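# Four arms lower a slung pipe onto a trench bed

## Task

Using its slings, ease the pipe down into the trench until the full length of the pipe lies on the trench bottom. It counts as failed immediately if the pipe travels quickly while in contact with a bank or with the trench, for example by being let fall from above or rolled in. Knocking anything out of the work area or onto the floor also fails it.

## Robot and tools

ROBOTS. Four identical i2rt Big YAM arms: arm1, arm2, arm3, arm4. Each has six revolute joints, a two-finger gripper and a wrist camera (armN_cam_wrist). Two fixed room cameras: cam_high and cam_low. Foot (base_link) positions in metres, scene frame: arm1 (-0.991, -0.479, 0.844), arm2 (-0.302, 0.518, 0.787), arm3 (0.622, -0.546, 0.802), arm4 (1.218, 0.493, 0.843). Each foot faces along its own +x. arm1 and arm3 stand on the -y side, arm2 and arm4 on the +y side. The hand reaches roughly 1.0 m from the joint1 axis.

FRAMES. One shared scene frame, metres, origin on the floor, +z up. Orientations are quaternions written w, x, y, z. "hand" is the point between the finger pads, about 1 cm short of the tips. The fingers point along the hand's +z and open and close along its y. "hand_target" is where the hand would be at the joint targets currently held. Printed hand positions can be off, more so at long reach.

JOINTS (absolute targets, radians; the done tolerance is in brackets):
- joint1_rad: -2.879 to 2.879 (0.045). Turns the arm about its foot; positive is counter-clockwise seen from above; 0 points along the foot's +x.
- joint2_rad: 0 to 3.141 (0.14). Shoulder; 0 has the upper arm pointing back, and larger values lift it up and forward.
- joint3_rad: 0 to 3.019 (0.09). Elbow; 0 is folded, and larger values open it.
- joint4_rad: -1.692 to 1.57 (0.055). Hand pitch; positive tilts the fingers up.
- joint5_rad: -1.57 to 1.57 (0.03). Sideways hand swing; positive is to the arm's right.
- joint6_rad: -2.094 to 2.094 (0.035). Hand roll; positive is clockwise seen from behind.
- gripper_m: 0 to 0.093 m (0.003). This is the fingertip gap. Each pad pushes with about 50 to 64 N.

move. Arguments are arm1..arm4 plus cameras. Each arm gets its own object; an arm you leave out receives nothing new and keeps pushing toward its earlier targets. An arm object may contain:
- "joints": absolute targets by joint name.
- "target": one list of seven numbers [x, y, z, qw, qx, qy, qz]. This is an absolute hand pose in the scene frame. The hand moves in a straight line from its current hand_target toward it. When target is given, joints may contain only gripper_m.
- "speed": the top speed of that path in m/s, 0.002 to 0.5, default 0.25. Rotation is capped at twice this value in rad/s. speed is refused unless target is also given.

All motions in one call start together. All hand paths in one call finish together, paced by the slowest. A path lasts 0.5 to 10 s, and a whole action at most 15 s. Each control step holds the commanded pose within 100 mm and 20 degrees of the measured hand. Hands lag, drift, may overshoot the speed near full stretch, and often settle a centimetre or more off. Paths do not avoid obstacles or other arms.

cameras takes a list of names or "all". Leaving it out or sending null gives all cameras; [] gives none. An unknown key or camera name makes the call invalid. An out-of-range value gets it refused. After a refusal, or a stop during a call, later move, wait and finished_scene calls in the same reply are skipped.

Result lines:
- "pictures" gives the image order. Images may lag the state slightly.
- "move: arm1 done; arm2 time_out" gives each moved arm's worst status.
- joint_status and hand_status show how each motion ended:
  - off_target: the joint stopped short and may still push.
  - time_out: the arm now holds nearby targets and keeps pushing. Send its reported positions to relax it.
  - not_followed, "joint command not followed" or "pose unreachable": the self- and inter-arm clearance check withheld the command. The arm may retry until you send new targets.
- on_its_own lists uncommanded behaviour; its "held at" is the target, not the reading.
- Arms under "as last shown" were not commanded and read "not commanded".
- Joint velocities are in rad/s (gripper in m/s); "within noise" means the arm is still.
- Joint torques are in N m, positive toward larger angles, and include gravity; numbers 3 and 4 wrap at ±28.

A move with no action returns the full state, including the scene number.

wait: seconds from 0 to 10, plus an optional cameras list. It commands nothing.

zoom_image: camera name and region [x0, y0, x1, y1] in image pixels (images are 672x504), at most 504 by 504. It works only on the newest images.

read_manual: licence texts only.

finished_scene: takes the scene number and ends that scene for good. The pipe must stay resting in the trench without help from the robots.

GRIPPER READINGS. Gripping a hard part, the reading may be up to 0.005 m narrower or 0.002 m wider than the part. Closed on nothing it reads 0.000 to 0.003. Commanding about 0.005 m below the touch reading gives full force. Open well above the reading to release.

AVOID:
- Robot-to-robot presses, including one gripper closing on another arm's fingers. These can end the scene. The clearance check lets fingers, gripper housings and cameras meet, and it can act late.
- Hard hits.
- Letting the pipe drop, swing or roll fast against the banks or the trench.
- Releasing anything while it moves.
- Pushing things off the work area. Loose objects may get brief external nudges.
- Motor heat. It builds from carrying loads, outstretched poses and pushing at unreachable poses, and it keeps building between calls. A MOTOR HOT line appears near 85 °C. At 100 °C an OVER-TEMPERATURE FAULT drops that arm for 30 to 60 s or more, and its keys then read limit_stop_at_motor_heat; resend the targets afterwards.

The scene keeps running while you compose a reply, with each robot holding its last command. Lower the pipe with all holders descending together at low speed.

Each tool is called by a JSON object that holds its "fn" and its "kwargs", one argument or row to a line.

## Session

{"fn": "move", "kwargs": {

}}

Scene clock: 0.00 s.
Joint torques (N m): no reading
Motor temperatures (°C): arm1=[32 27 26 27 30 28 29] | arm2=[29 31 26 28 27 24 25] | arm3=[31 25 31 26 23 26 27] | arm4=[27 24 27 23 24 25 24]
Heat: arm1: hottest joint1_rad 32 °C; arm2: hottest joint2_rad 31 °C; arm3: hottest joint1_rad 31 °C; arm4: hottest joint1_rad 27 °C.
Joint velocities: within noise
arm1.joint_positions: joint1_rad=-0.444 joint2_rad=+0.555 joint3_rad=+1.409 joint4_rad=-1.374 joint5_rad=+0.213 joint6_rad=-0.322 gripper_m=+0.09396
arm1.joint_status: not commanded
arm1.hand: x=-0.8502 y=-0.3236 z=+1.3948 quat_wxyz=(-0.494, +0.494, -0.711, -0.081) (m; scene frame)
arm1.hand_target: x=-0.8518 y=-0.3262 z=+1.4027 quat_wxyz=(-0.502, +0.491, -0.707, -0.084) (m; scene frame)
arm1.hand_status: not commanded
arm2.joint_positions: joint1_rad=+0.431 joint2_rad=+0.511 joint3_rad=+1.433 joint4_rad=-1.265 joint5_rad=+0.141 joint6_rad=+0.119 gripper_m=+0.09396
arm2.joint_status: not commanded
arm2.hand: x=-0.2724 y=+0.3278 z=+1.3822 quat_wxyz=(-0.443, -0.561, -0.595, +0.367) (m; scene frame)
arm2.hand_target: x=-0.2732 y=+0.3308 z=+1.3935 quat_wxyz=(-0.452, -0.557, -0.589, +0.372) (m; scene frame)
arm2.hand_status: not commanded
arm3.joint_positions: joint1_rad=+0.402 joint2_rad=+0.631 joint3_rad=+1.352 joint4_rad=-1.452 joint5_rad=+0.120 joint6_rad=-0.081 gripper_m=+0.09396
arm3.joint_status: not commanded
arm3.hand: x=+0.5143 y=-0.3420 z=+1.2972 quat_wxyz=(-0.263, +0.804, -0.432, -0.313) (m; scene frame)
arm3.hand_target: x=+0.5149 y=-0.3434 z=+1.3104 quat_wxyz=(-0.270, +0.798, -0.430, -0.325) (m; scene frame)
arm3.hand_status: not commanded
arm4.joint_positions: joint1_rad=+0.414 joint2_rad=+0.597 joint3_rad=+1.373 joint4_rad=-1.527 joint5_rad=-0.251 joint6_rad=-0.245 gripper_m=+0.09396
arm4.joint_status: not commanded
arm4.hand: x=+1.3543 y=+0.3469 z=+1.3455 quat_wxyz=(-0.388, -0.301, -0.859, +0.142) (m; scene frame)
arm4.hand_target: x=+1.3532 y=+0.3486 z=+1.3539 quat_wxyz=(-0.396, -0.299, -0.856, +0.148) (m; scene frame)
arm4.hand_status: not commanded
pictures: arm1_cam_wrist, arm2_cam_wrist, arm3_cam_wrist, arm4_cam_wrist, cam_high, cam_low

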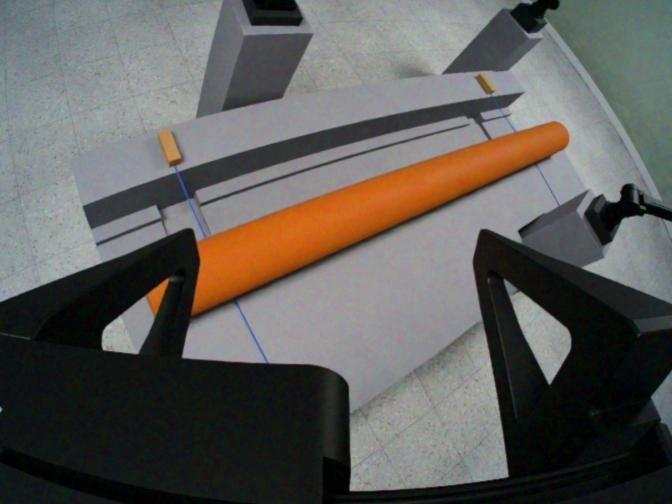

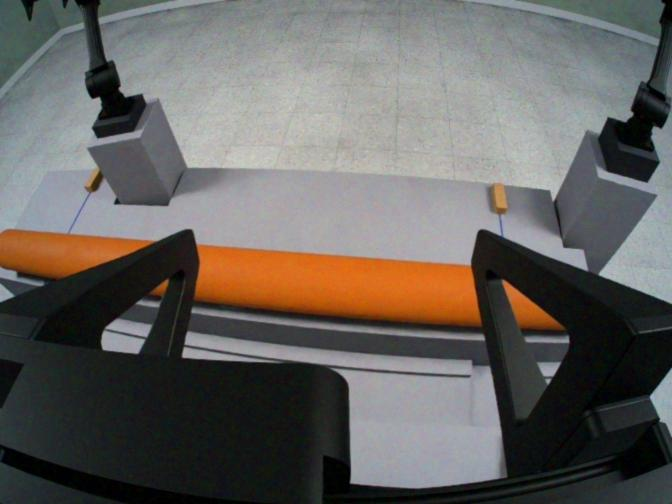

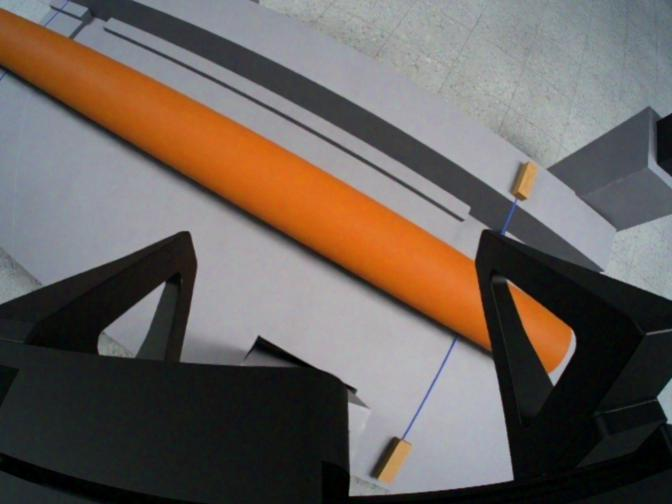

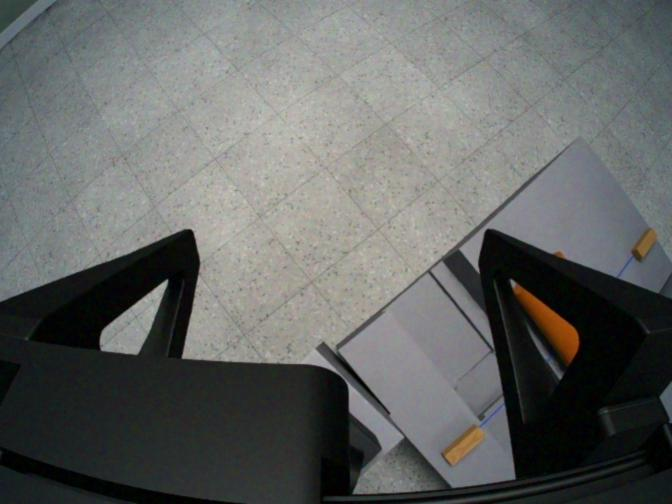

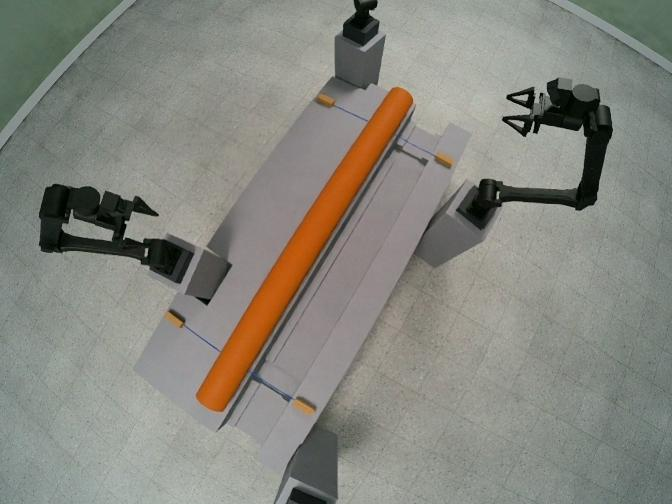

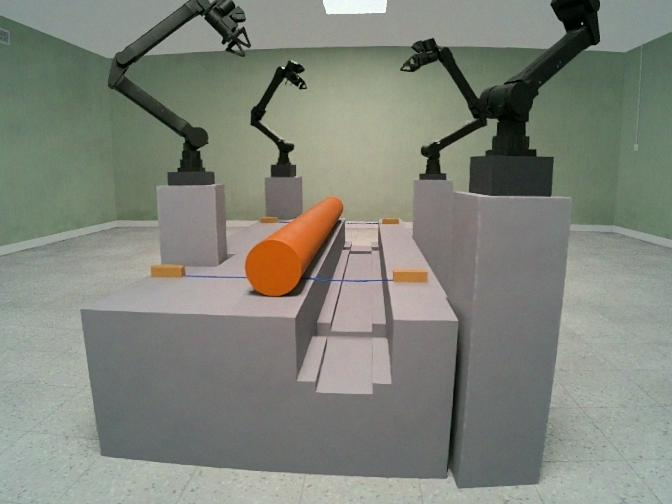

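{"fn": "move", "kwargs": {
  "arm1": {"target":[-0.635,-0.53,0.62,0,0.7071,-0.7071,0],"speed":0.4},
  "arm2": {"target":[-0.68,0.28,0.62,0,0.7071,0.7071,0],"speed":0.4},
  "arm3": {"target":[0.93,-0.515,0.62,0,0.7071,-0.7071,0],"speed":0.4},
  "arm4": {"target":[0.89,0.265,0.62,0,0.7071,0.7071,0],"speed":0.4},
  "cameras": []
}}

{"fn": "wait", "kwargs": {
  "seconds": 0.3,
  "cameras": ["arm1_cam_wrist","arm2_cam_wrist","arm3_cam_wrist","arm4_cam_wrist"]
}}

Scene clock: 3.67 s.
Joint torques (N m): arm1=[0.44 -14.92 2.85 1.24 -0.12 -0.08] | arm2=[0.32 -18.14 5.19 1.1 0.01 -0.04] | arm3=[1.49 2.67 11.89 0.43 -0.2 0.1] | arm4=[0.79 -10.17 3.99 0.55 -0.01 0.16]
Motor temperatures (°C): arm1=[32 27 27 27 30 28 29] | arm2=[29 31 26 28 27 24 25] | arm3=[31 25 32 26 23 26 27] | arm4=[27 24 27 23 24 25 24]
Heat: arm1: hottest joint1_rad 32 °C; arm2: hottest joint2_rad 31 °C; arm3: hottest joint3_rad 32 °C; arm4: hottest joint1_rad 27 °C.
move: arm1 done; arm2 off_target; arm3 not_followed; arm4 off_target
Joint velocities: within noise
arm1.joint_positions: joint1_rad=-1.601 joint2_rad=+2.157 joint3_rad=+0.768 joint4_rad=-0.179 joint5_rad=-0.016 joint6_rad=-1.698 gripper_m=+0.09396
arm1.joint_status: not commanded
arm1.hand: x=-0.6383 y=-0.5298 z=+0.6261 quat_wxyz=(+0.000, +0.702, -0.712, -0.002) (m; scene frame)
arm1.hand_target: x=-0.6352 y=-0.5299 z=+0.6202 quat_wxyz=(+0.000, +0.707, -0.707, +0.000) (m; scene frame)
arm1.hand_status: done (0.007 m and 0.9 deg from the pose sent, 0.830 m and 63.1 deg at the start; pose on its path clipped on 21 of 102 steps)
arm2.joint_positions: joint1_rad=-0.862 joint2_rad=+2.101 joint3_rad=+0.983 joint4_rad=-0.479 joint5_rad=-0.012 joint6_rad=-1.008 gripper_m=+0.09396
arm2.joint_status: not commanded
arm2.hand: x=-0.6699 y=+0.2912 z=+0.6185 quat_wxyz=(-0.005, -0.711, -0.703, -0.012) (m; scene frame)
arm2.hand_target: x=-0.6798 y=+0.2800 z=+0.6203 quat_wxyz=(+0.000, -0.707, -0.707, +0.000) (m; scene frame)
arm2.hand_status: off_target (0.015 m and 1.6 deg from the pose sent, 0.866 m and 70.3 deg at the start; pose on its path clipped on 13 of 102 steps)
arm3.joint_positions: joint1_rad=-0.966 joint2_rad=+0.356 joint3_rad=+0.562 joint4_rad=-1.508 joint5_rad=-0.212 joint6_rad=-0.866 gripper_m=+0.09396
arm3.joint_status: not commanded
arm3.on_its_own: joint1_rad is held at -0.959, not at its first target +0.402; joint2_rad is held at +0.342, not at its first target +0.631; joint3_rad is held at +0.600, not at its first target +1.378; joint4_rad is held at -1.516, not at its first target -1.447; joint5_rad is held at -0.212, not at its first target +0.120; joint6_rad is held at -0.857, not at its first target -0.081
arm3.hand: x=+0.6886 y=-0.4312 z=+0.9725 quat_wxyz=(-0.144, +0.724, -0.668, -0.093) (m; scene frame)
arm3.hand_target: x=+0.6898 y=-0.4287 z=+0.9900 quat_wxyz=(-0.164, +0.723, -0.665, -0.092) (m; scene frame)
arm3.hand_status: not_followed (0.435 m and 20.2 deg from the pose sent, 0.813 m and 58.1 deg at the start; pose on its path clipped on 60 of 102 steps)
arm4.joint_positions: joint1_rad=-1.085 joint2_rad=+2.174 joint3_rad=+0.880 joint4_rad=-0.268 joint5_rad=-0.001 joint6_rad=-0.976 gripper_m=+0.09396
arm4.joint_status: not commanded
arm4.hand: x=+0.8932 y=+0.2636 z=+0.6301 quat_wxyz=(-0.001, -0.700, -0.714, +0.003) (m; scene frame)
arm4.hand_target: x=+0.8901 y=+0.2650 z=+0.6203 quat_wxyz=(+0.000, -0.707, -0.707, +0.000) (m; scene frame)
arm4.hand_status: off_target (0.011 m and 1.2 deg from the pose sent, 0.865 m and 69.7 deg at the start; pose on its path clipped on 30 of 102 steps)
pictures: none
pose unreachable (arm3 arm): on one or more control steps of this call this arm could not follow its commanded pose, so it was not sent that pose on those steps. On the call's last step it was still not sent that pose. It may still have moved: this result reports where it is.
cause: moving toward the commanded pose would bring two parts of the arm too close to each other (its shoulder (the part past joint 1) and its fingers, 46 mm apart when it was first held).
No camera images: "cameras" was empty.

Scene clock: 3.97 s.
Joint torques (N m): arm1=[0.5 -14.92 2.85 1.24 -0.12 -0.07] | arm2=[0.56 -18.78 5.08 1.31 0.06 -0.08] | arm3=[1.49 2.61 11.88 0.39 -0.2 0.09] | arm4=[0.73 -10.17 3.97 0.54 -0.01 0.15]
Motor temperatures (°C): arm1=[32 27 27 27 30 28 29] | arm2=[29 31 26 28 27 24 25] | arm3=[31 25 32 26 23 26 27] | arm4=[27 24 27 23 24 25 24]
Heat: arm1: hottest joint1_rad 32 °C; arm2: hottest joint2_rad 31 °C; arm3: hottest joint3_rad 32 °C; arm4: hottest joint1_rad 27 °C.
Joint velocities: within noise
arm1.joint_positions: joint1_rad=-1.601 joint2_rad=+2.157 joint3_rad=+0.768 joint4_rad=-0.179 joint5_rad=-0.016 joint6_rad=-1.698 gripper_m=+0.09396
arm1.joint_status: not commanded
arm1.hand: x=-0.6383 y=-0.5298 z=+0.6261 quat_wxyz=(+0.000, +0.702, -0.712, -0.002) (m; scene frame)
arm1.hand_target: x=-0.6352 y=-0.5299 z=+0.6202 quat_wxyz=(+0.000, +0.707, -0.707, +0.000) (m; scene frame)
arm1.hand_status: done (0.007 m and 0.9 deg from the pose sent, 0.830 m and 63.1 deg at the start; pose on its path clipped on 21 of 102 steps)
arm2.joint_positions: joint1_rad=-0.862 joint2_rad=+2.101 joint3_rad=+0.983 joint4_rad=-0.479 joint5_rad=-0.012 joint6_rad=-1.008 gripper_m=+0.09396
arm2.joint_status: not commanded
arm2.hand: x=-0.6699 y=+0.2912 z=+0.6185 quat_wxyz=(-0.005, -0.711, -0.703, -0.012) (m; scene frame)
arm2.hand_target: x=-0.6798 y=+0.2800 z=+0.6203 quat_wxyz=(+0.000, -0.707, -0.707, +0.000) (m; scene frame)
arm2.hand_status: off_target (0.015 m and 1.6 deg from the pose sent, 0.866 m and 70.3 deg at the start; pose on its path clipped on 13 of 102 steps)
arm3.joint_positions: joint1_rad=-0.966 joint2_rad=+0.356 joint3_rad=+0.562 joint4_rad=-1.508 joint5_rad=-0.212 joint6_rad=-0.866 gripper_m=+0.09396
arm3.joint_status: not commanded
arm3.on_its_own: joint1_rad is held at -0.959, not at its first target +0.402; joint2_rad is held at +0.342, not at its first target +0.631; joint3_rad is held at +0.600, not at its first target +1.378; joint4_rad is held at -1.516, not at its first target -1.447; joint5_rad is held at -0.212, not at its first target +0.120; joint6_rad is held at -0.857, not at its first target -0.081
arm3.hand: x=+0.6886 y=-0.4312 z=+0.9725 quat_wxyz=(-0.144, +0.724, -0.668, -0.093) (m; scene frame)
arm3.hand_target: x=+0.6898 y=-0.4287 z=+0.9900 quat_wxyz=(-0.164, +0.723, -0.665, -0.092) (m; scene frame)
arm3.hand_status: off_target (0.435 m and 20.2 deg from the pose sent, 0.813 m and 58.1 deg at the start; pose on its path clipped on 60 of 102 steps)
arm4.joint_positions: joint1_rad=-1.085 joint2_rad=+2.174 joint3_rad=+0.880 joint4_rad=-0.268 joint5_rad=-0.001 joint6_rad=-0.976 gripper_m=+0.09396
arm4.joint_status: not commanded
arm4.hand: x=+0.8932 y=+0.2636 z=+0.6301 quat_wxyz=(-0.001, -0.700, -0.714, +0.003) (m; scene frame)
arm4.hand_target: x=+0.8901 y=+0.2650 z=+0.6203 quat_wxyz=(+0.000, -0.707, -0.707, +0.000) (m; scene frame)
arm4.hand_status: off_target (0.011 m and 1.2 deg from the pose sent, 0.865 m and 69.7 deg at the start; pose on its path clipped on 30 of 102 steps)
wait: 0.30 s; at rest by 0.27 s
pictures: arm1_cam_wrist, arm2_cam_wrist, arm3_cam_wrist, arm4_cam_wrist

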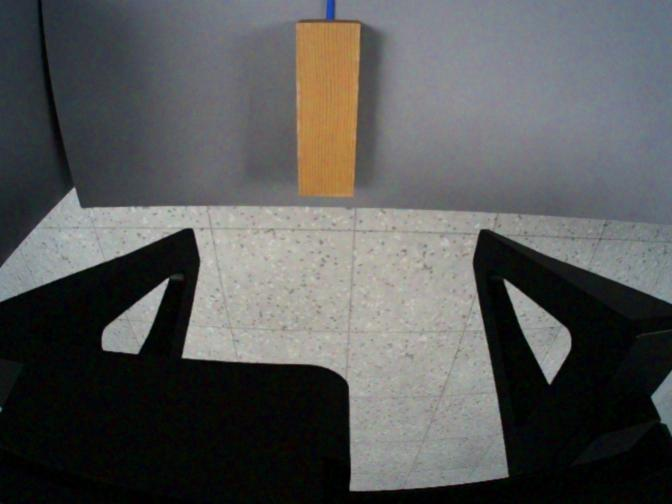

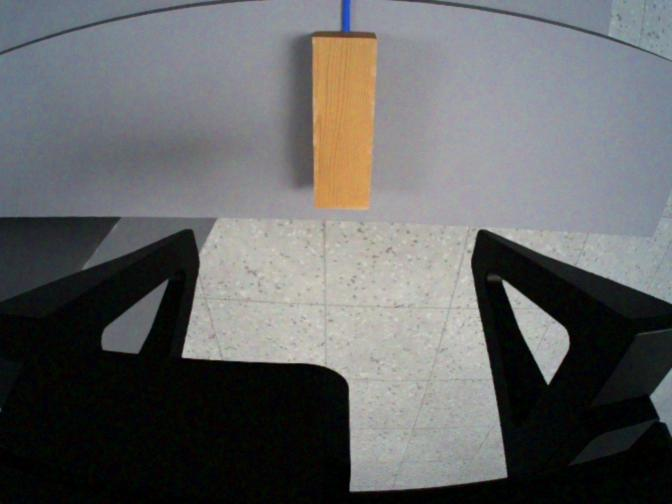

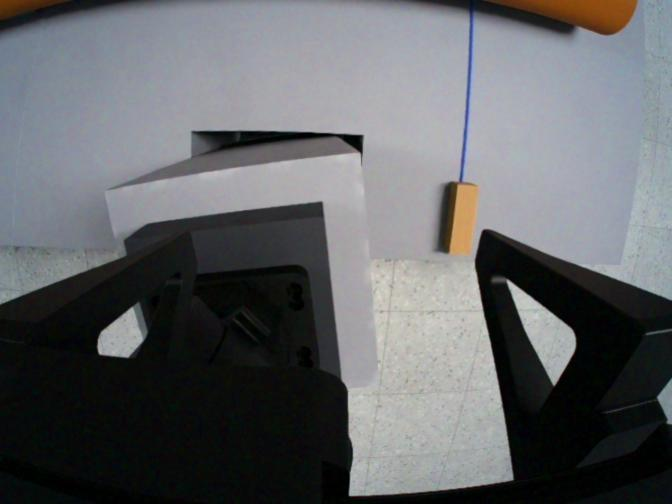

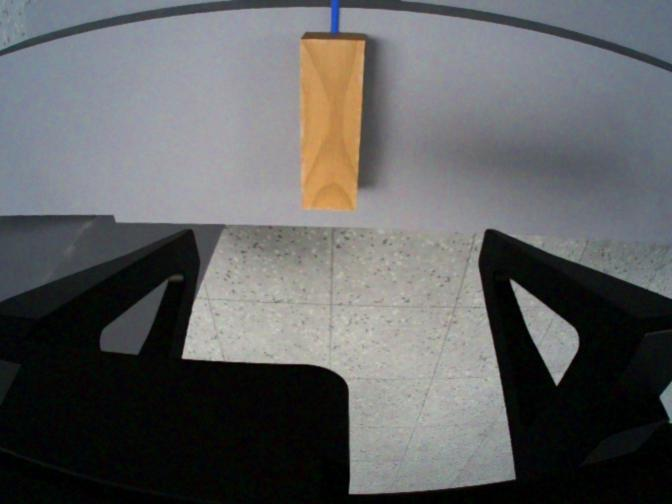

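{"fn": "move", "kwargs": {
  "arm3": {"joints":{"joint2_rad":0.75,"joint3_rad":1.2,"joint4_rad":-1.3,"joint5_rad":0,"joint1_rad":-1.4,"joint6_rad":-1.25}},
  "cameras": ["arm3_cam_wrist"]
}}

{"fn": "move", "kwargs": {
  "arm3": {"joints":{"joint2_rad":1.7,"joint3_rad":0.65,"joint4_rad":-0.55,"joint5_rad":0,"joint1_rad":-1.55,"joint6_rad":-1.4}},
  "cameras": ["arm3_cam_wrist"]
}}

{"fn": "move", "kwargs": {
  "arm3": {"target":[0.93,-0.515,0.62,0,0.7071,-0.7071,0]},
  "cameras": []
}}

{"fn": "wait", "kwargs": {
  "seconds": 0.3,
  "cameras": ["arm3_cam_wrist"]
}}

Scene clock: 5.80 s.
Joint torques (N m): arm1=[0.5 -14.86 2.86 1.25 -0.12 -0.07] | arm2=[0.62 -18.14 5.03 1.18 0.03 -0.08] | arm3=[0.15 0.15 13.42 1.68 0.03 -0.05] | arm4=[0.73 -10.17 3.99 0.54 0 0.16]
Motor temperatures (°C): arm1=[32 27 27 27 30 28 29] | arm2=[29 32 27 28 27 24 25] | arm3=[31 25 33 26 23 26 27] | arm4=[27 24 27 23 24 25 24]
Heat: arm1: hottest joint1_rad 32 °C; arm2: hottest joint2_rad 32 °C; arm3: hottest joint3_rad 33 °C; arm4: hottest joint1_rad 27 °C.
move: arm3 done
Joint velocities: within noise
arm1, arm2, arm4: as last shown
arm3.joint_positions: joint1_rad=-1.392 joint2_rad=+0.744 joint3_rad=+1.143 joint4_rad=-1.309 joint5_rad=-0.002 joint6_rad=-1.241 gripper_m=+0.09396
arm3.joint_status: all done
arm3.hand: x=+0.8940 y=-0.4521 z=+1.1957 quat_wxyz=(-0.296, +0.667, -0.667, +0.146) (m; scene frame)
arm3.hand_target: x=+0.8994 y=-0.4530 z=+1.2245 quat_wxyz=(-0.320, +0.660, -0.660, +0.162) (m; scene frame)
arm3.hand_status: not commanded
pictures: arm3_cam_wrist

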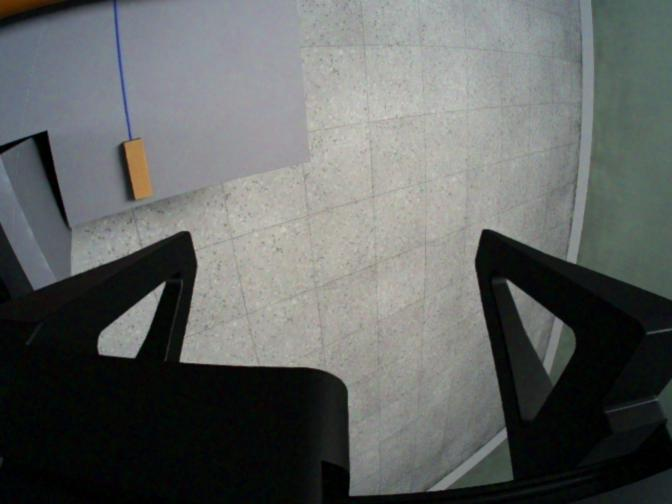

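Scene clock: 7.40 s.
Joint torques (N m): arm1=[0.44 -14.92 2.85 1.24 -0.12 -0.07] | arm2=[0.15 -18.67 5.12 1.11 0.04 -0.13] | arm3=[0.21 -7.3 4.78 0.58 -0.03 -0.08] | arm4=[0.67 -10.17 3.97 0.55 -0.01 0.16]
Motor temperatures (°C): arm1=[32 27 27 27 30 28 29] | arm2=[29 32 27 28 27 24 25] | arm3=[31 25 33 26 23 26 27] | arm4=[27 24 27 23 24 25 24]
Heat: arm1: hottest joint1_rad 32 °C; arm2: hottest joint2_rad 32 °C; arm3: hottest joint3_rad 33 °C; arm4: hottest joint1_rad 27 °C.
move: arm3 done
Joint velocities: within noise
arm1, arm2, arm4: as last shown
arm3.joint_positions: joint1_rad=-1.543 joint2_rad=+1.685 joint3_rad=+0.647 joint4_rad=-0.558 joint5_rad=-0.001 joint6_rad=-1.392 gripper_m=+0.09396
arm3.joint_status: all done
arm3.hand: x=+0.9379 y=-0.4896 z=+0.7288 quat_wxyz=(+0.005, +0.706, -0.708, -0.003) (m; scene frame)
arm3.hand_target: x=+0.9389 y=-0.4920 z=+0.7248 quat_wxyz=(+0.006, +0.707, -0.708, -0.004) (m; scene frame)
arm3.hand_status: not commanded
pictures: arm3_cam_wrist

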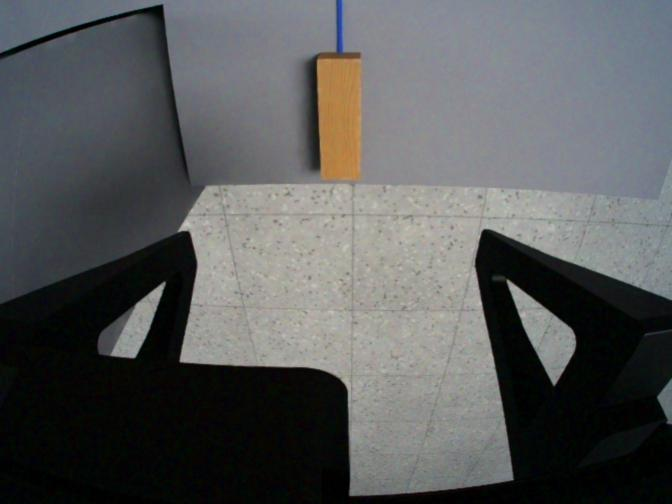

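Scene clock: 8.73 s.
Joint torques (N m): arm1=[0.44 -14.92 2.85 1.24 -0.12 -0.07] | arm2=[0.21 -18.32 4.96 1.22 0.09 -0.11] | arm3=[0.21 -8.35 2.7 0.53 -0.04 -0.11] | arm4=[0.73 -10.17 3.96 0.55 0 0.15]
Motor temperatures (°C): arm1=[32 27 27 27 30 28 29] | arm2=[29 32 27 28 27 24 25] | arm3=[31 25 33 26 23 26 27] | arm4=[27 24 27 23 24 25 24]
Heat: arm1: hottest joint1_rad 32 °C; arm2: hottest joint2_rad 32 °C; arm3: hottest joint3_rad 33 °C; arm4: hottest joint1_rad 27 °C.
move: arm3 done
Joint velocities: within noise
arm1, arm2, arm4: as last shown
arm3.joint_positions: joint1_rad=-1.610 joint2_rad=+2.017 joint3_rad=+0.604 joint4_rad=-0.178 joint5_rad=+0.000 joint6_rad=-1.461 gripper_m=+0.09396
arm3.joint_status: not commanded
arm3.hand: x=+0.9238 y=-0.5130 z=+0.6240 quat_wxyz=(+0.002, +0.707, -0.707, -0.002) (m; scene frame)
arm3.hand_target: x=+0.9299 y=-0.5151 z=+0.6202 quat_wxyz=(+0.000, +0.707, -0.707, +0.000) (m; scene frame)
arm3.hand_status: done (0.008 m and 0.4 deg from the pose sent, 0.112 m and 0.7 deg at the start)
pictures: none
No camera images: "cameras" was empty.

Scene clock: 9.03 s.
Joint torques (N m): arm1=[0.5 -14.92 2.84 1.24 -0.11 -0.07] | arm2=[0.62 -18.78 5.14 1.24 0.08 -0.06] | arm3=[0.21 -8.29 2.71 0.55 -0.04 -0.07] | arm4=[0.79 -10.17 3.99 0.55 -0.01 0.16]
Motor temperatures (°C): arm1=[32 27 27 27 30 28 29] | arm2=[29 32 27 28 27 24 25] | arm3=[31 25 33 26 23 26 27] | arm4=[27 24 27 23 24 25 24]
Heat: arm1: hottest joint1_rad 32 °C; arm2: hottest joint2_rad 32 °C; arm3: hottest joint3_rad 33 °C; arm4: hottest joint1_rad 27 °C.
Joint velocities: within noise
arm1.joint_positions: joint1_rad=-1.601 joint2_rad=+2.157 joint3_rad=+0.768 joint4_rad=-0.179 joint5_rad=-0.016 joint6_rad=-1.698 gripper_m=+0.09396
arm1.joint_status: not commanded
arm1.hand: x=-0.6383 y=-0.5298 z=+0.6261 quat_wxyz=(+0.000, +0.702, -0.712, -0.002) (m; scene frame)
arm1.hand_target: x=-0.6352 y=-0.5299 z=+0.6202 quat_wxyz=(+0.000, +0.707, -0.707, +0.000) (m; scene frame)
arm1.hand_status: not commanded
arm2.joint_positions: joint1_rad=-0.862 joint2_rad=+2.101 joint3_rad=+0.983 joint4_rad=-0.479 joint5_rad=-0.012 joint6_rad=-1.008 gripper_m=+0.09396
arm2.joint_status: not commanded
arm2.hand: x=-0.6699 y=+0.2912 z=+0.6185 quat_wxyz=(-0.005, -0.711, -0.703, -0.012) (m; scene frame)
arm2.hand_target: x=-0.6798 y=+0.2800 z=+0.6203 quat_wxyz=(+0.000, -0.707, -0.707, +0.000) (m; scene frame)
arm2.hand_status: not commanded
arm3.joint_positions: joint1_rad=-1.610 joint2_rad=+2.017 joint3_rad=+0.604 joint4_rad=-0.178 joint5_rad=+0.000 joint6_rad=-1.461 gripper_m=+0.09396
arm3.joint_status: not commanded
arm3.hand: x=+0.9238 y=-0.5130 z=+0.6240 quat_wxyz=(+0.002, +0.707, -0.707, -0.002) (m; scene frame)
arm3.hand_target: x=+0.9299 y=-0.5151 z=+0.6202 quat_wxyz=(+0.000, +0.707, -0.707, +0.000) (m; scene frame)
arm3.hand_status: done (0.008 m and 0.4 deg from the pose sent, 0.112 m and 0.7 deg at the start)
arm4.joint_positions: joint1_rad=-1.085 joint2_rad=+2.174 joint3_rad=+0.880 joint4_rad=-0.268 joint5_rad=-0.001 joint6_rad=-0.976 gripper_m=+0.09396
arm4.joint_status: not commanded
arm4.hand: x=+0.8932 y=+0.2636 z=+0.6301 quat_wxyz=(-0.001, -0.700, -0.714, +0.003) (m; scene frame)
arm4.hand_target: x=+0.8901 y=+0.2650 z=+0.6203 quat_wxyz=(+0.000, -0.707, -0.707, +0.000) (m; scene frame)
arm4.hand_status: not commanded
wait: 0.30 s; at rest by 0.27 s
pictures: arm3_cam_wrist

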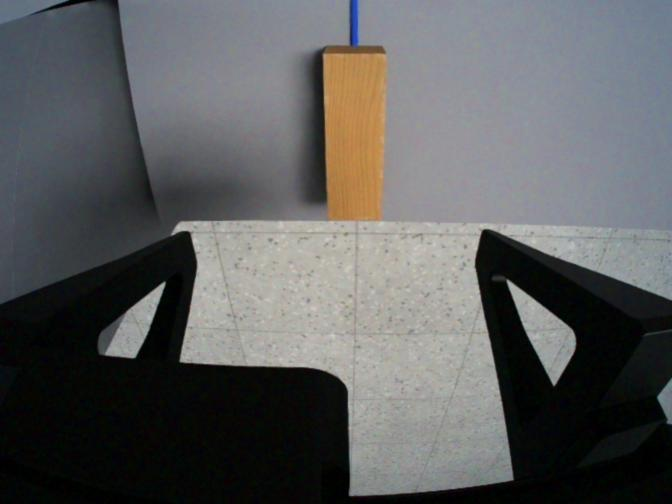

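{"fn": "move", "kwargs": {
  "arm1": {"target":[-0.6475,-0.517,0.457,0,0.7071,-0.7071,0],"speed":0.12},
  "arm2": {"target":[-0.673,0.287,0.463,0,0.7071,0.7071,0],"speed":0.12},
  "arm3": {"target":[0.918,-0.520,0.460,0,0.7071,-0.7071,0],"speed":0.12},
  "arm4": {"target":[0.912,0.266,0.455,0,0.7071,0.7071,0],"speed":0.12},
  "cameras": ["arm1_cam_wrist","arm2_cam_wrist","arm3_cam_wrist","arm4_cam_wrist"]
}}

Scene clock: 15.10 s.
Joint torques (N m): arm1=[0.91 -16.44 0.05 1.33 -0.14 0.14] | arm2=[1.14 -19.43 2.24 1.33 0.08 -0.13] | arm3=[0.15 -10.11 -0.88 0.58 -0.04 -0.08] | arm4=[2.02 -10.81 1.42 0.62 -0.13 0.13]
Motor temperatures (°C): arm1=[32 28 27 27 30 28 29] | arm2=[29 33 27 28 27 24 25] | arm3=[31 25 33 26 23 26 27] | arm4=[27 25 27 23 23 25 24]
Heat: arm1: hottest joint1_rad 32 °C; arm2: hottest joint2_rad 33 °C; arm3: hottest joint3_rad 33 °C; arm4: hottest joint1_rad 27 °C.
move: arm1 done; arm2 done; arm3 done; arm4 off_target
Joint velocities: within noise
arm1.joint_positions: joint1_rad=-1.570 joint2_rad=+2.646 joint3_rad=+0.972 joint4_rad=+0.106 joint5_rad=-0.015 joint6_rad=-1.683 gripper_m=+0.09396
arm1.joint_status: not commanded
arm1.hand: x=-0.6474 y=-0.5195 z=+0.4641 quat_wxyz=(+0.000, +0.708, -0.706, -0.002) (m; scene frame)
arm1.hand_target: x=-0.6477 y=-0.5170 z=+0.4572 quat_wxyz=(+0.000, +0.707, -0.707, +0.000) (m; scene frame)
arm1.hand_status: done (0.008 m and 0.3 deg from the pose sent, 0.170 m and 0.9 deg at the start)
arm2.joint_positions: joint1_rad=-0.862 joint2_rad=+2.503 joint3_rad=+1.109 joint4_rad=-0.194 joint5_rad=-0.012 joint6_rad=-1.008 gripper_m=+0.09396
arm2.joint_status: not commanded
arm2.hand: x=-0.6682 y=+0.2936 z=+0.4650 quat_wxyz=(-0.004, -0.711, -0.703, -0.007) (m; scene frame)
arm2.hand_target: x=-0.6729 y=+0.2870 z=+0.4631 quat_wxyz=(+0.000, -0.707, -0.707, +0.000) (m; scene frame)
arm2.hand_status: done (0.008 m and 1.1 deg from the pose sent, 0.156 m and 1.6 deg at the start)
arm3.joint_positions: joint1_rad=-1.623 joint2_rad=+2.563 joint3_rad=+0.787 joint4_rad=+0.194 joint5_rad=+0.000 joint6_rad=-1.474 gripper_m=+0.09396
arm3.joint_status: not commanded
arm3.hand: x=+0.9198 y=-0.5171 z=+0.4651 quat_wxyz=(-0.001, +0.707, -0.707, +0.000) (m; scene frame)
arm3.hand_target: x=+0.9179 y=-0.5199 z=+0.4601 quat_wxyz=(+0.000, +0.707, -0.707, +0.000) (m; scene frame)
arm3.hand_status: done (0.006 m and 0.1 deg from the pose sent, 0.164 m and 0.4 deg at the start)
arm4.joint_positions: joint1_rad=-1.070 joint2_rad=+2.632 joint3_rad=+1.061 joint4_rad=+0.013 joint5_rad=+0.002 joint6_rad=-0.944 gripper_m=+0.09396
arm4.joint_status: not commanded
arm4.hand: x=+0.9050 y=+0.2650 z=+0.4678 quat_wxyz=(+0.001, -0.706, -0.708, +0.005) (m; scene frame)
arm4.hand_target: x=+0.9122 y=+0.2664 z=+0.4555 quat_wxyz=(+0.000, -0.707, -0.707, +0.000) (m; scene frame)
arm4.hand_status: off_target (0.015 m and 0.6 deg from the pose sent, 0.176 m and 1.2 deg at the start)
pictures: arm1_cam_wrist, arm2_cam_wrist, arm3_cam_wrist, arm4_cam_wrist

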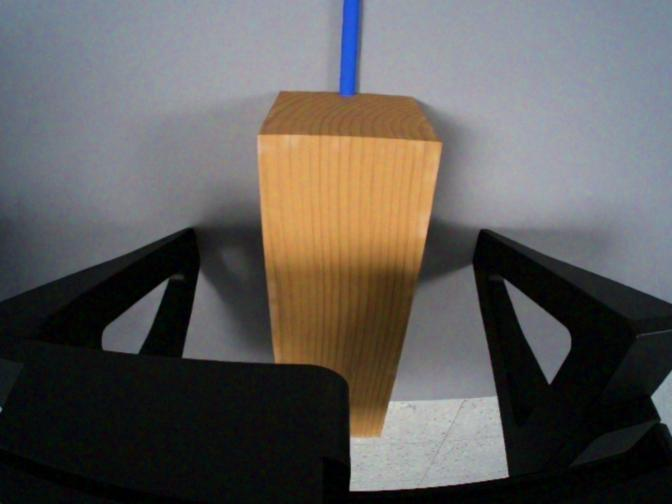

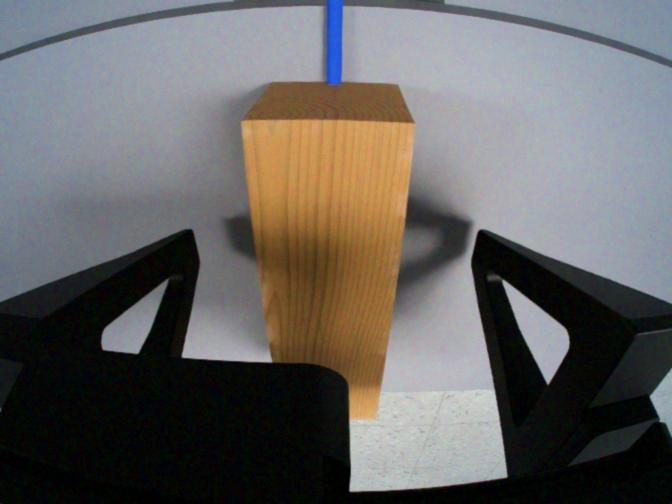

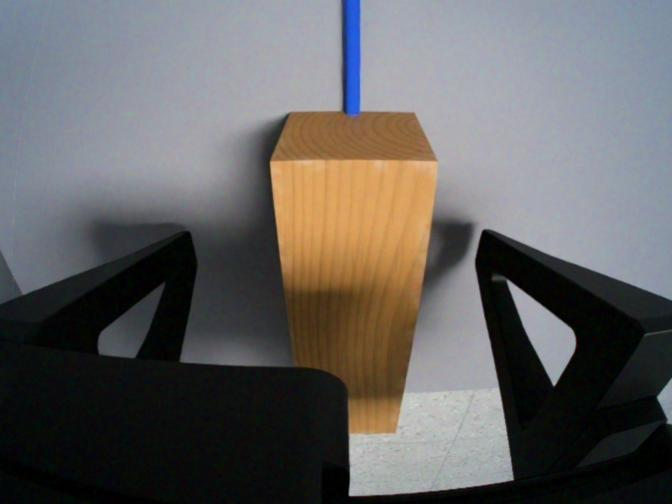

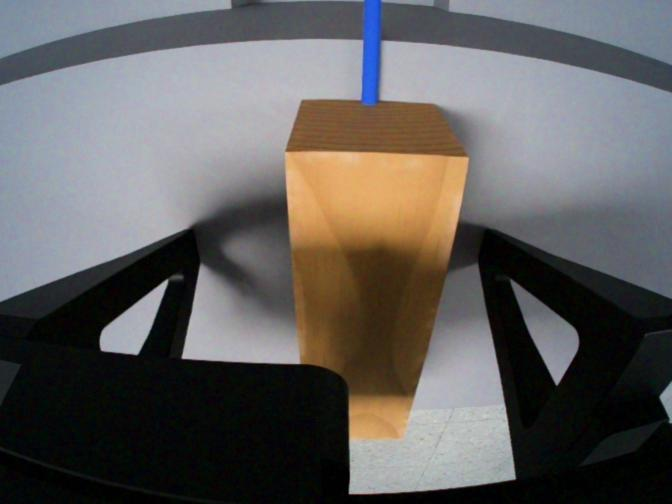

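{"fn": "move", "kwargs": {
  "arm1": {"joints":{"gripper_m":0.032}},
  "arm2": {"joints":{"gripper_m":0.032}},
  "arm3": {"joints":{"gripper_m":0.032}},
  "arm4": {"target":[0.901,0.266,0.455,0,0.7071,0.7071,0],"joints":{"gripper_m":0.032}},
  "cameras": ["arm4_cam_wrist"]
}}

{"fn": "move", "kwargs": {
  "arm1": {"joints":{"gripper_m":0.015},"target":[-0.64,-0.43,0.68,0,0.7071,-0.7071,0],"speed":0.15},
  "arm2": {"joints":{"gripper_m":0.015},"target":[-0.67,0.09,0.69,0,0.7071,0.7071,0],"speed":0.15},
  "arm3": {"joints":{"gripper_m":0.015},"target":[0.918,-0.43,0.68,0,0.7071,-0.7071,0],"speed":0.15},
  "arm4": {"joints":{"gripper_m":0.015},"target":[0.90,0.09,0.685,0,0.7071,0.7071,0],"speed":0.15}
}}

Scene clock: 16.40 s.
Joint torques (N m): arm1=[0.91 -16.5 0.05 1.33 -0.15 0.14] | arm2=[0.67 -19.55 2.29 1.32 0.01 -0.1] | arm3=[0.15 -10.11 -0.87 0.54 -0.03 -0.06] | arm4=[0.56 -11.05 1.77 -0.14 -0.16 -0.03]
Motor temperatures (°C): arm1=[32 28 27 27 30 28 29] | arm2=[29 33 27 28 27 24 25] | arm3=[31 25 33 26 23 26 27] | arm4=[27 25 27 23 23 25 24]
Heat: arm1: hottest joint1_rad 32 °C; arm2: hottest joint2_rad 33 °C; arm3: hottest joint3_rad 33 °C; arm4: hottest joint1_rad 27 °C.
move: arm1 off_target; arm2 off_target; arm3 off_target; arm4 off_target
Joint velocities: within noise
arm1.joint_positions: joint1_rad=-1.570 joint2_rad=+2.646 joint3_rad=+0.972 joint4_rad=+0.106 joint5_rad=-0.015 joint6_rad=-1.682 gripper_m=+0.03547
arm1.joint_status: gripper_m off_target (ended at +0.03549, target +0.03200)
arm1.hand: x=-0.6473 y=-0.5196 z=+0.4641 quat_wxyz=(+0.000, +0.708, -0.706, -0.002) (m; scene frame)
arm1.hand_target: x=-0.6476 y=-0.5171 z=+0.4572 quat_wxyz=(+0.000, +0.707, -0.707, +0.000) (m; scene frame)
arm1.hand_status: not commanded
arm2.joint_positions: joint1_rad=-0.862 joint2_rad=+2.503 joint3_rad=+1.109 joint4_rad=-0.194 joint5_rad=-0.011 joint6_rad=-1.008 gripper_m=+0.03610
arm2.joint_status: gripper_m off_target (ended at +0.03613, target +0.03200)
arm2.hand: x=-0.6682 y=+0.2936 z=+0.4650 quat_wxyz=(-0.004, -0.711, -0.703, -0.007) (m; scene frame)
arm2.hand_target: x=-0.6728 y=+0.2870 z=+0.4631 quat_wxyz=(+0.000, -0.707, -0.707, +0.000) (m; scene frame)
arm2.hand_status: not commanded
arm3.joint_positions: joint1_rad=-1.623 joint2_rad=+2.563 joint3_rad=+0.787 joint4_rad=+0.196 joint5_rad=+0.000 joint6_rad=-1.476 gripper_m=+0.03515
arm3.joint_status: gripper_m off_target (ended at +0.03517, target +0.03200)
arm3.hand: x=+0.9201 y=-0.5171 z=+0.4651 quat_wxyz=(-0.002, +0.708, -0.706, +0.001) (m; scene frame)
arm3.hand_target: x=+0.9179 y=-0.5199 z=+0.4601 quat_wxyz=(+0.000, +0.707, -0.707, +0.000) (m; scene frame)
arm3.hand_status: not commanded
arm4.joint_positions: joint1_rad=-1.070 joint2_rad=+2.632 joint3_rad=+1.082 joint4_rad=+0.007 joint5_rad=+0.003 joint6_rad=-0.944 gripper_m=+0.03435
arm4.joint_status: all done
arm4.hand: x=+0.8956 y=+0.2582 z=+0.4679 quat_wxyz=(+0.002, -0.706, -0.708, +0.012) (m; scene frame)
arm4.hand_target: x=+0.9014 y=+0.2661 z=+0.4555 quat_wxyz=(+0.000, -0.707, -0.707, +0.000) (m; scene frame)
arm4.hand_status: off_target (0.016 m and 1.4 deg from the pose sent, 0.014 m and 0.6 deg at the start)
pictures: arm4_cam_wrist

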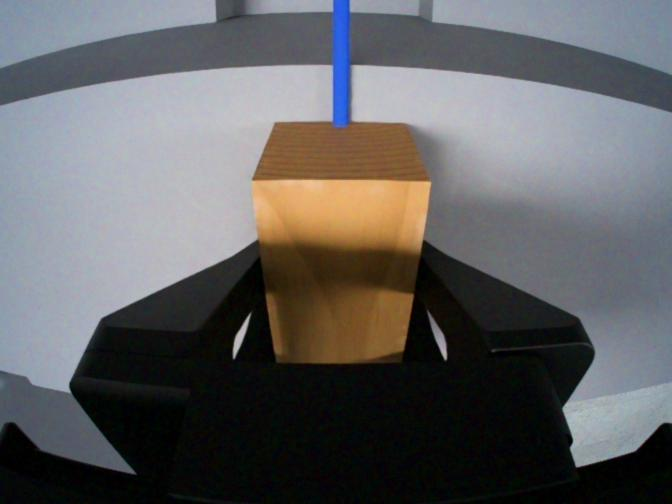

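Scene clock: 19.20 s.
Joint torques (N m): arm1=[0.62 -16.26 2.48 0.32 -0.1 0.14] | arm2=[0.5 -25 7.94 0.36 -0.02 0.09] | arm3=[1.61 -10.81 3.19 -0.16 -0.11 0.07] | arm4=[1.79 -15.97 7.09 -0.44 -0.11 0.16]
Motor temperatures (°C): arm1=[32 28 27 27 30 28 30] | arm2=[29 33 27 28 27 24 25] | arm3=[31 25 33 26 23 26 27] | arm4=[27 25 27 23 23 25 25]
Heat: arm1: hottest joint1_rad 32 °C; arm2: hottest joint2_rad 33 °C; arm3: hottest joint3_rad 33 °C; arm4: hottest joint1_rad 27 °C.
move: arm1 off_target; arm2 off_target; arm3 off_target; arm4 off_target
Joint velocities: within noise
arm1.joint_positions: joint1_rad=-1.324 joint2_rad=+1.986 joint3_rad=+0.732 joint4_rad=-0.295 joint5_rad=-0.015 joint6_rad=-1.442 gripper_m=+0.03546
arm1.joint_status: gripper_m off_target (ended at +0.03546, target +0.01500)
arm1.hand: x=-0.6351 y=-0.4301 z=+0.6787 quat_wxyz=(-0.006, +0.710, -0.704, +0.002) (m; scene frame)
arm1.hand_target: x=-0.6400 y=-0.4299 z=+0.6799 quat_wxyz=(+0.000, +0.707, -0.707, +0.000) (m; scene frame)
arm1.hand_status: done (0.005 m and 0.8 deg from the pose sent, 0.234 m and 0.3 deg at the start)
arm2.joint_positions: joint1_rad=-0.562 joint2_rad=+2.170 joint3_rad=+1.357 joint4_rad=-0.811 joint5_rad=-0.010 joint6_rad=-0.725 gripper_m=+0.03610
arm2.joint_status: gripper_m off_target (ended at +0.03610, target +0.01500)
arm2.hand: x=-0.6577 y=+0.1110 z=+0.6660 quat_wxyz=(+0.000, -0.705, -0.709, -0.027) (m; scene frame)
arm2.hand_target: x=-0.6695 y=+0.0907 z=+0.6904 quat_wxyz=(+0.000, -0.707, -0.707, +0.000) (m; scene frame)
arm2.hand_status: off_target (0.034 m and 3.1 deg from the pose sent, 0.303 m and 1.1 deg at the start)
arm3.joint_positions: joint1_rad=-1.355 joint2_rad=+1.858 joint3_rad=+0.620 joint4_rad=-0.365 joint5_rad=-0.003 joint6_rad=-1.207 gripper_m=+0.03513
arm3.joint_status: gripper_m off_target (ended at +0.03514, target +0.01500)
arm3.hand: x=+0.9138 y=-0.4346 z=+0.6721 quat_wxyz=(+0.009, +0.707, -0.707, -0.004) (m; scene frame)
arm3.hand_target: x=+0.9181 y=-0.4301 z=+0.6798 quat_wxyz=(+0.000, +0.707, -0.707, +0.000) (m; scene frame)
arm3.hand_status: done (0.010 m and 1.1 deg from the pose sent, 0.232 m and 0.2 deg at the start)
arm4.joint_positions: joint1_rad=-0.801 joint2_rad=+2.187 joint3_rad=+1.193 joint4_rad=-0.601 joint5_rad=+0.003 joint6_rad=-0.681 gripper_m=+0.03434
arm4.joint_status: gripper_m off_target (ended at +0.03434, target +0.01500)
arm4.hand: x=+0.9082 y=+0.1038 z=+0.6738 quat_wxyz=(+0.001, -0.704, -0.710, -0.014) (m; scene frame)
arm4.hand_target: x=+0.9003 y=+0.0903 z=+0.6852 quat_wxyz=(+0.000, -0.707, -0.707, +0.000) (m; scene frame)
arm4.hand_status: off_target (0.020 m and 1.7 deg from the pose sent, 0.275 m and 1.4 deg at the start)
pictures: arm1_cam_wrist, arm2_cam_wrist, arm3_cam_wrist, arm4_cam_wrist, cam_high, cam_low

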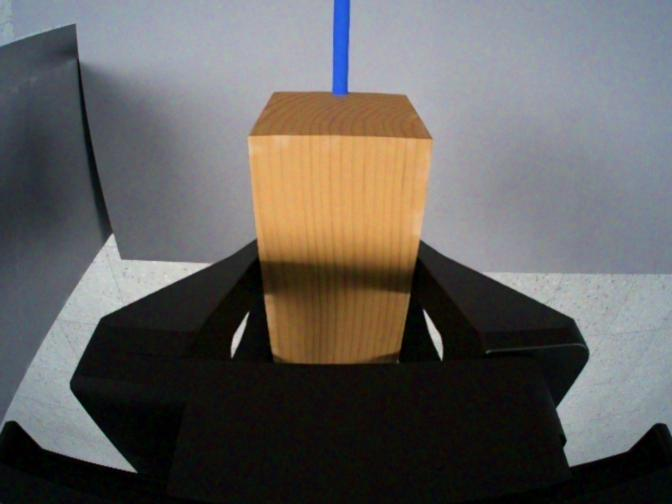

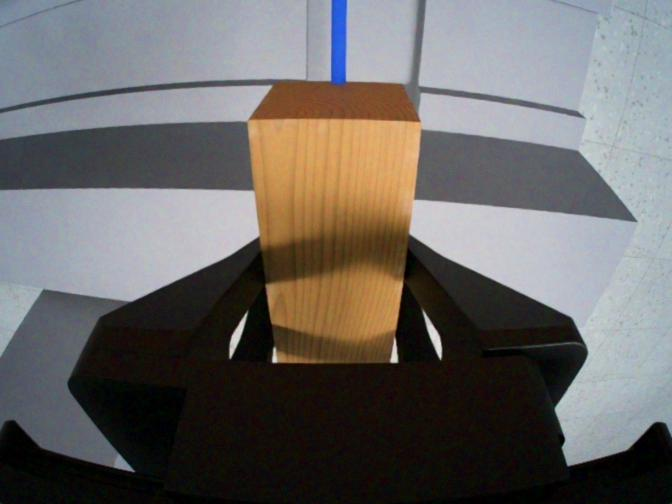

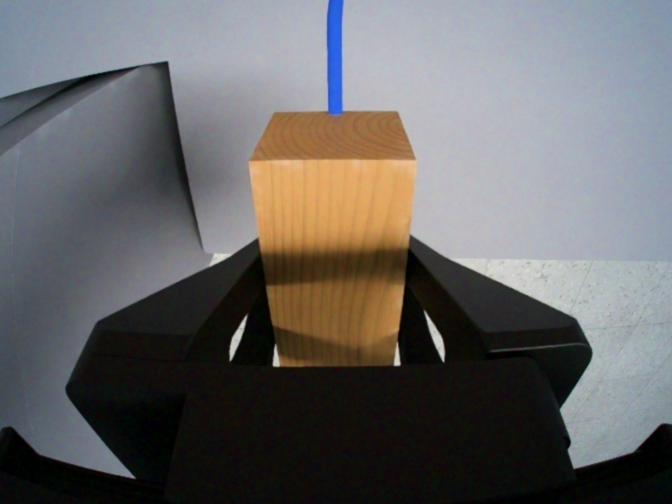

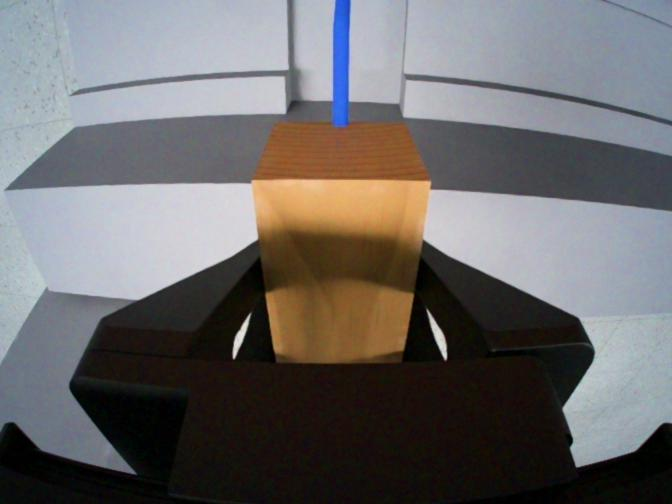

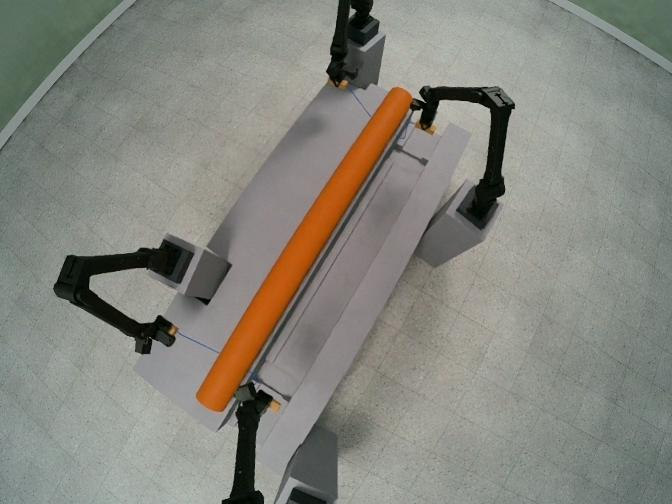

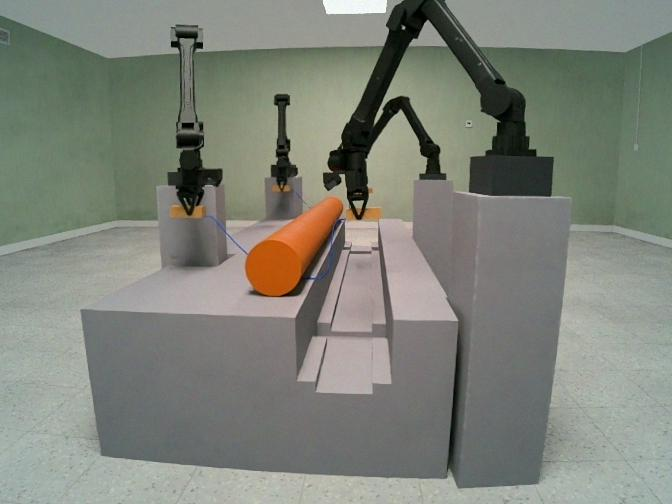

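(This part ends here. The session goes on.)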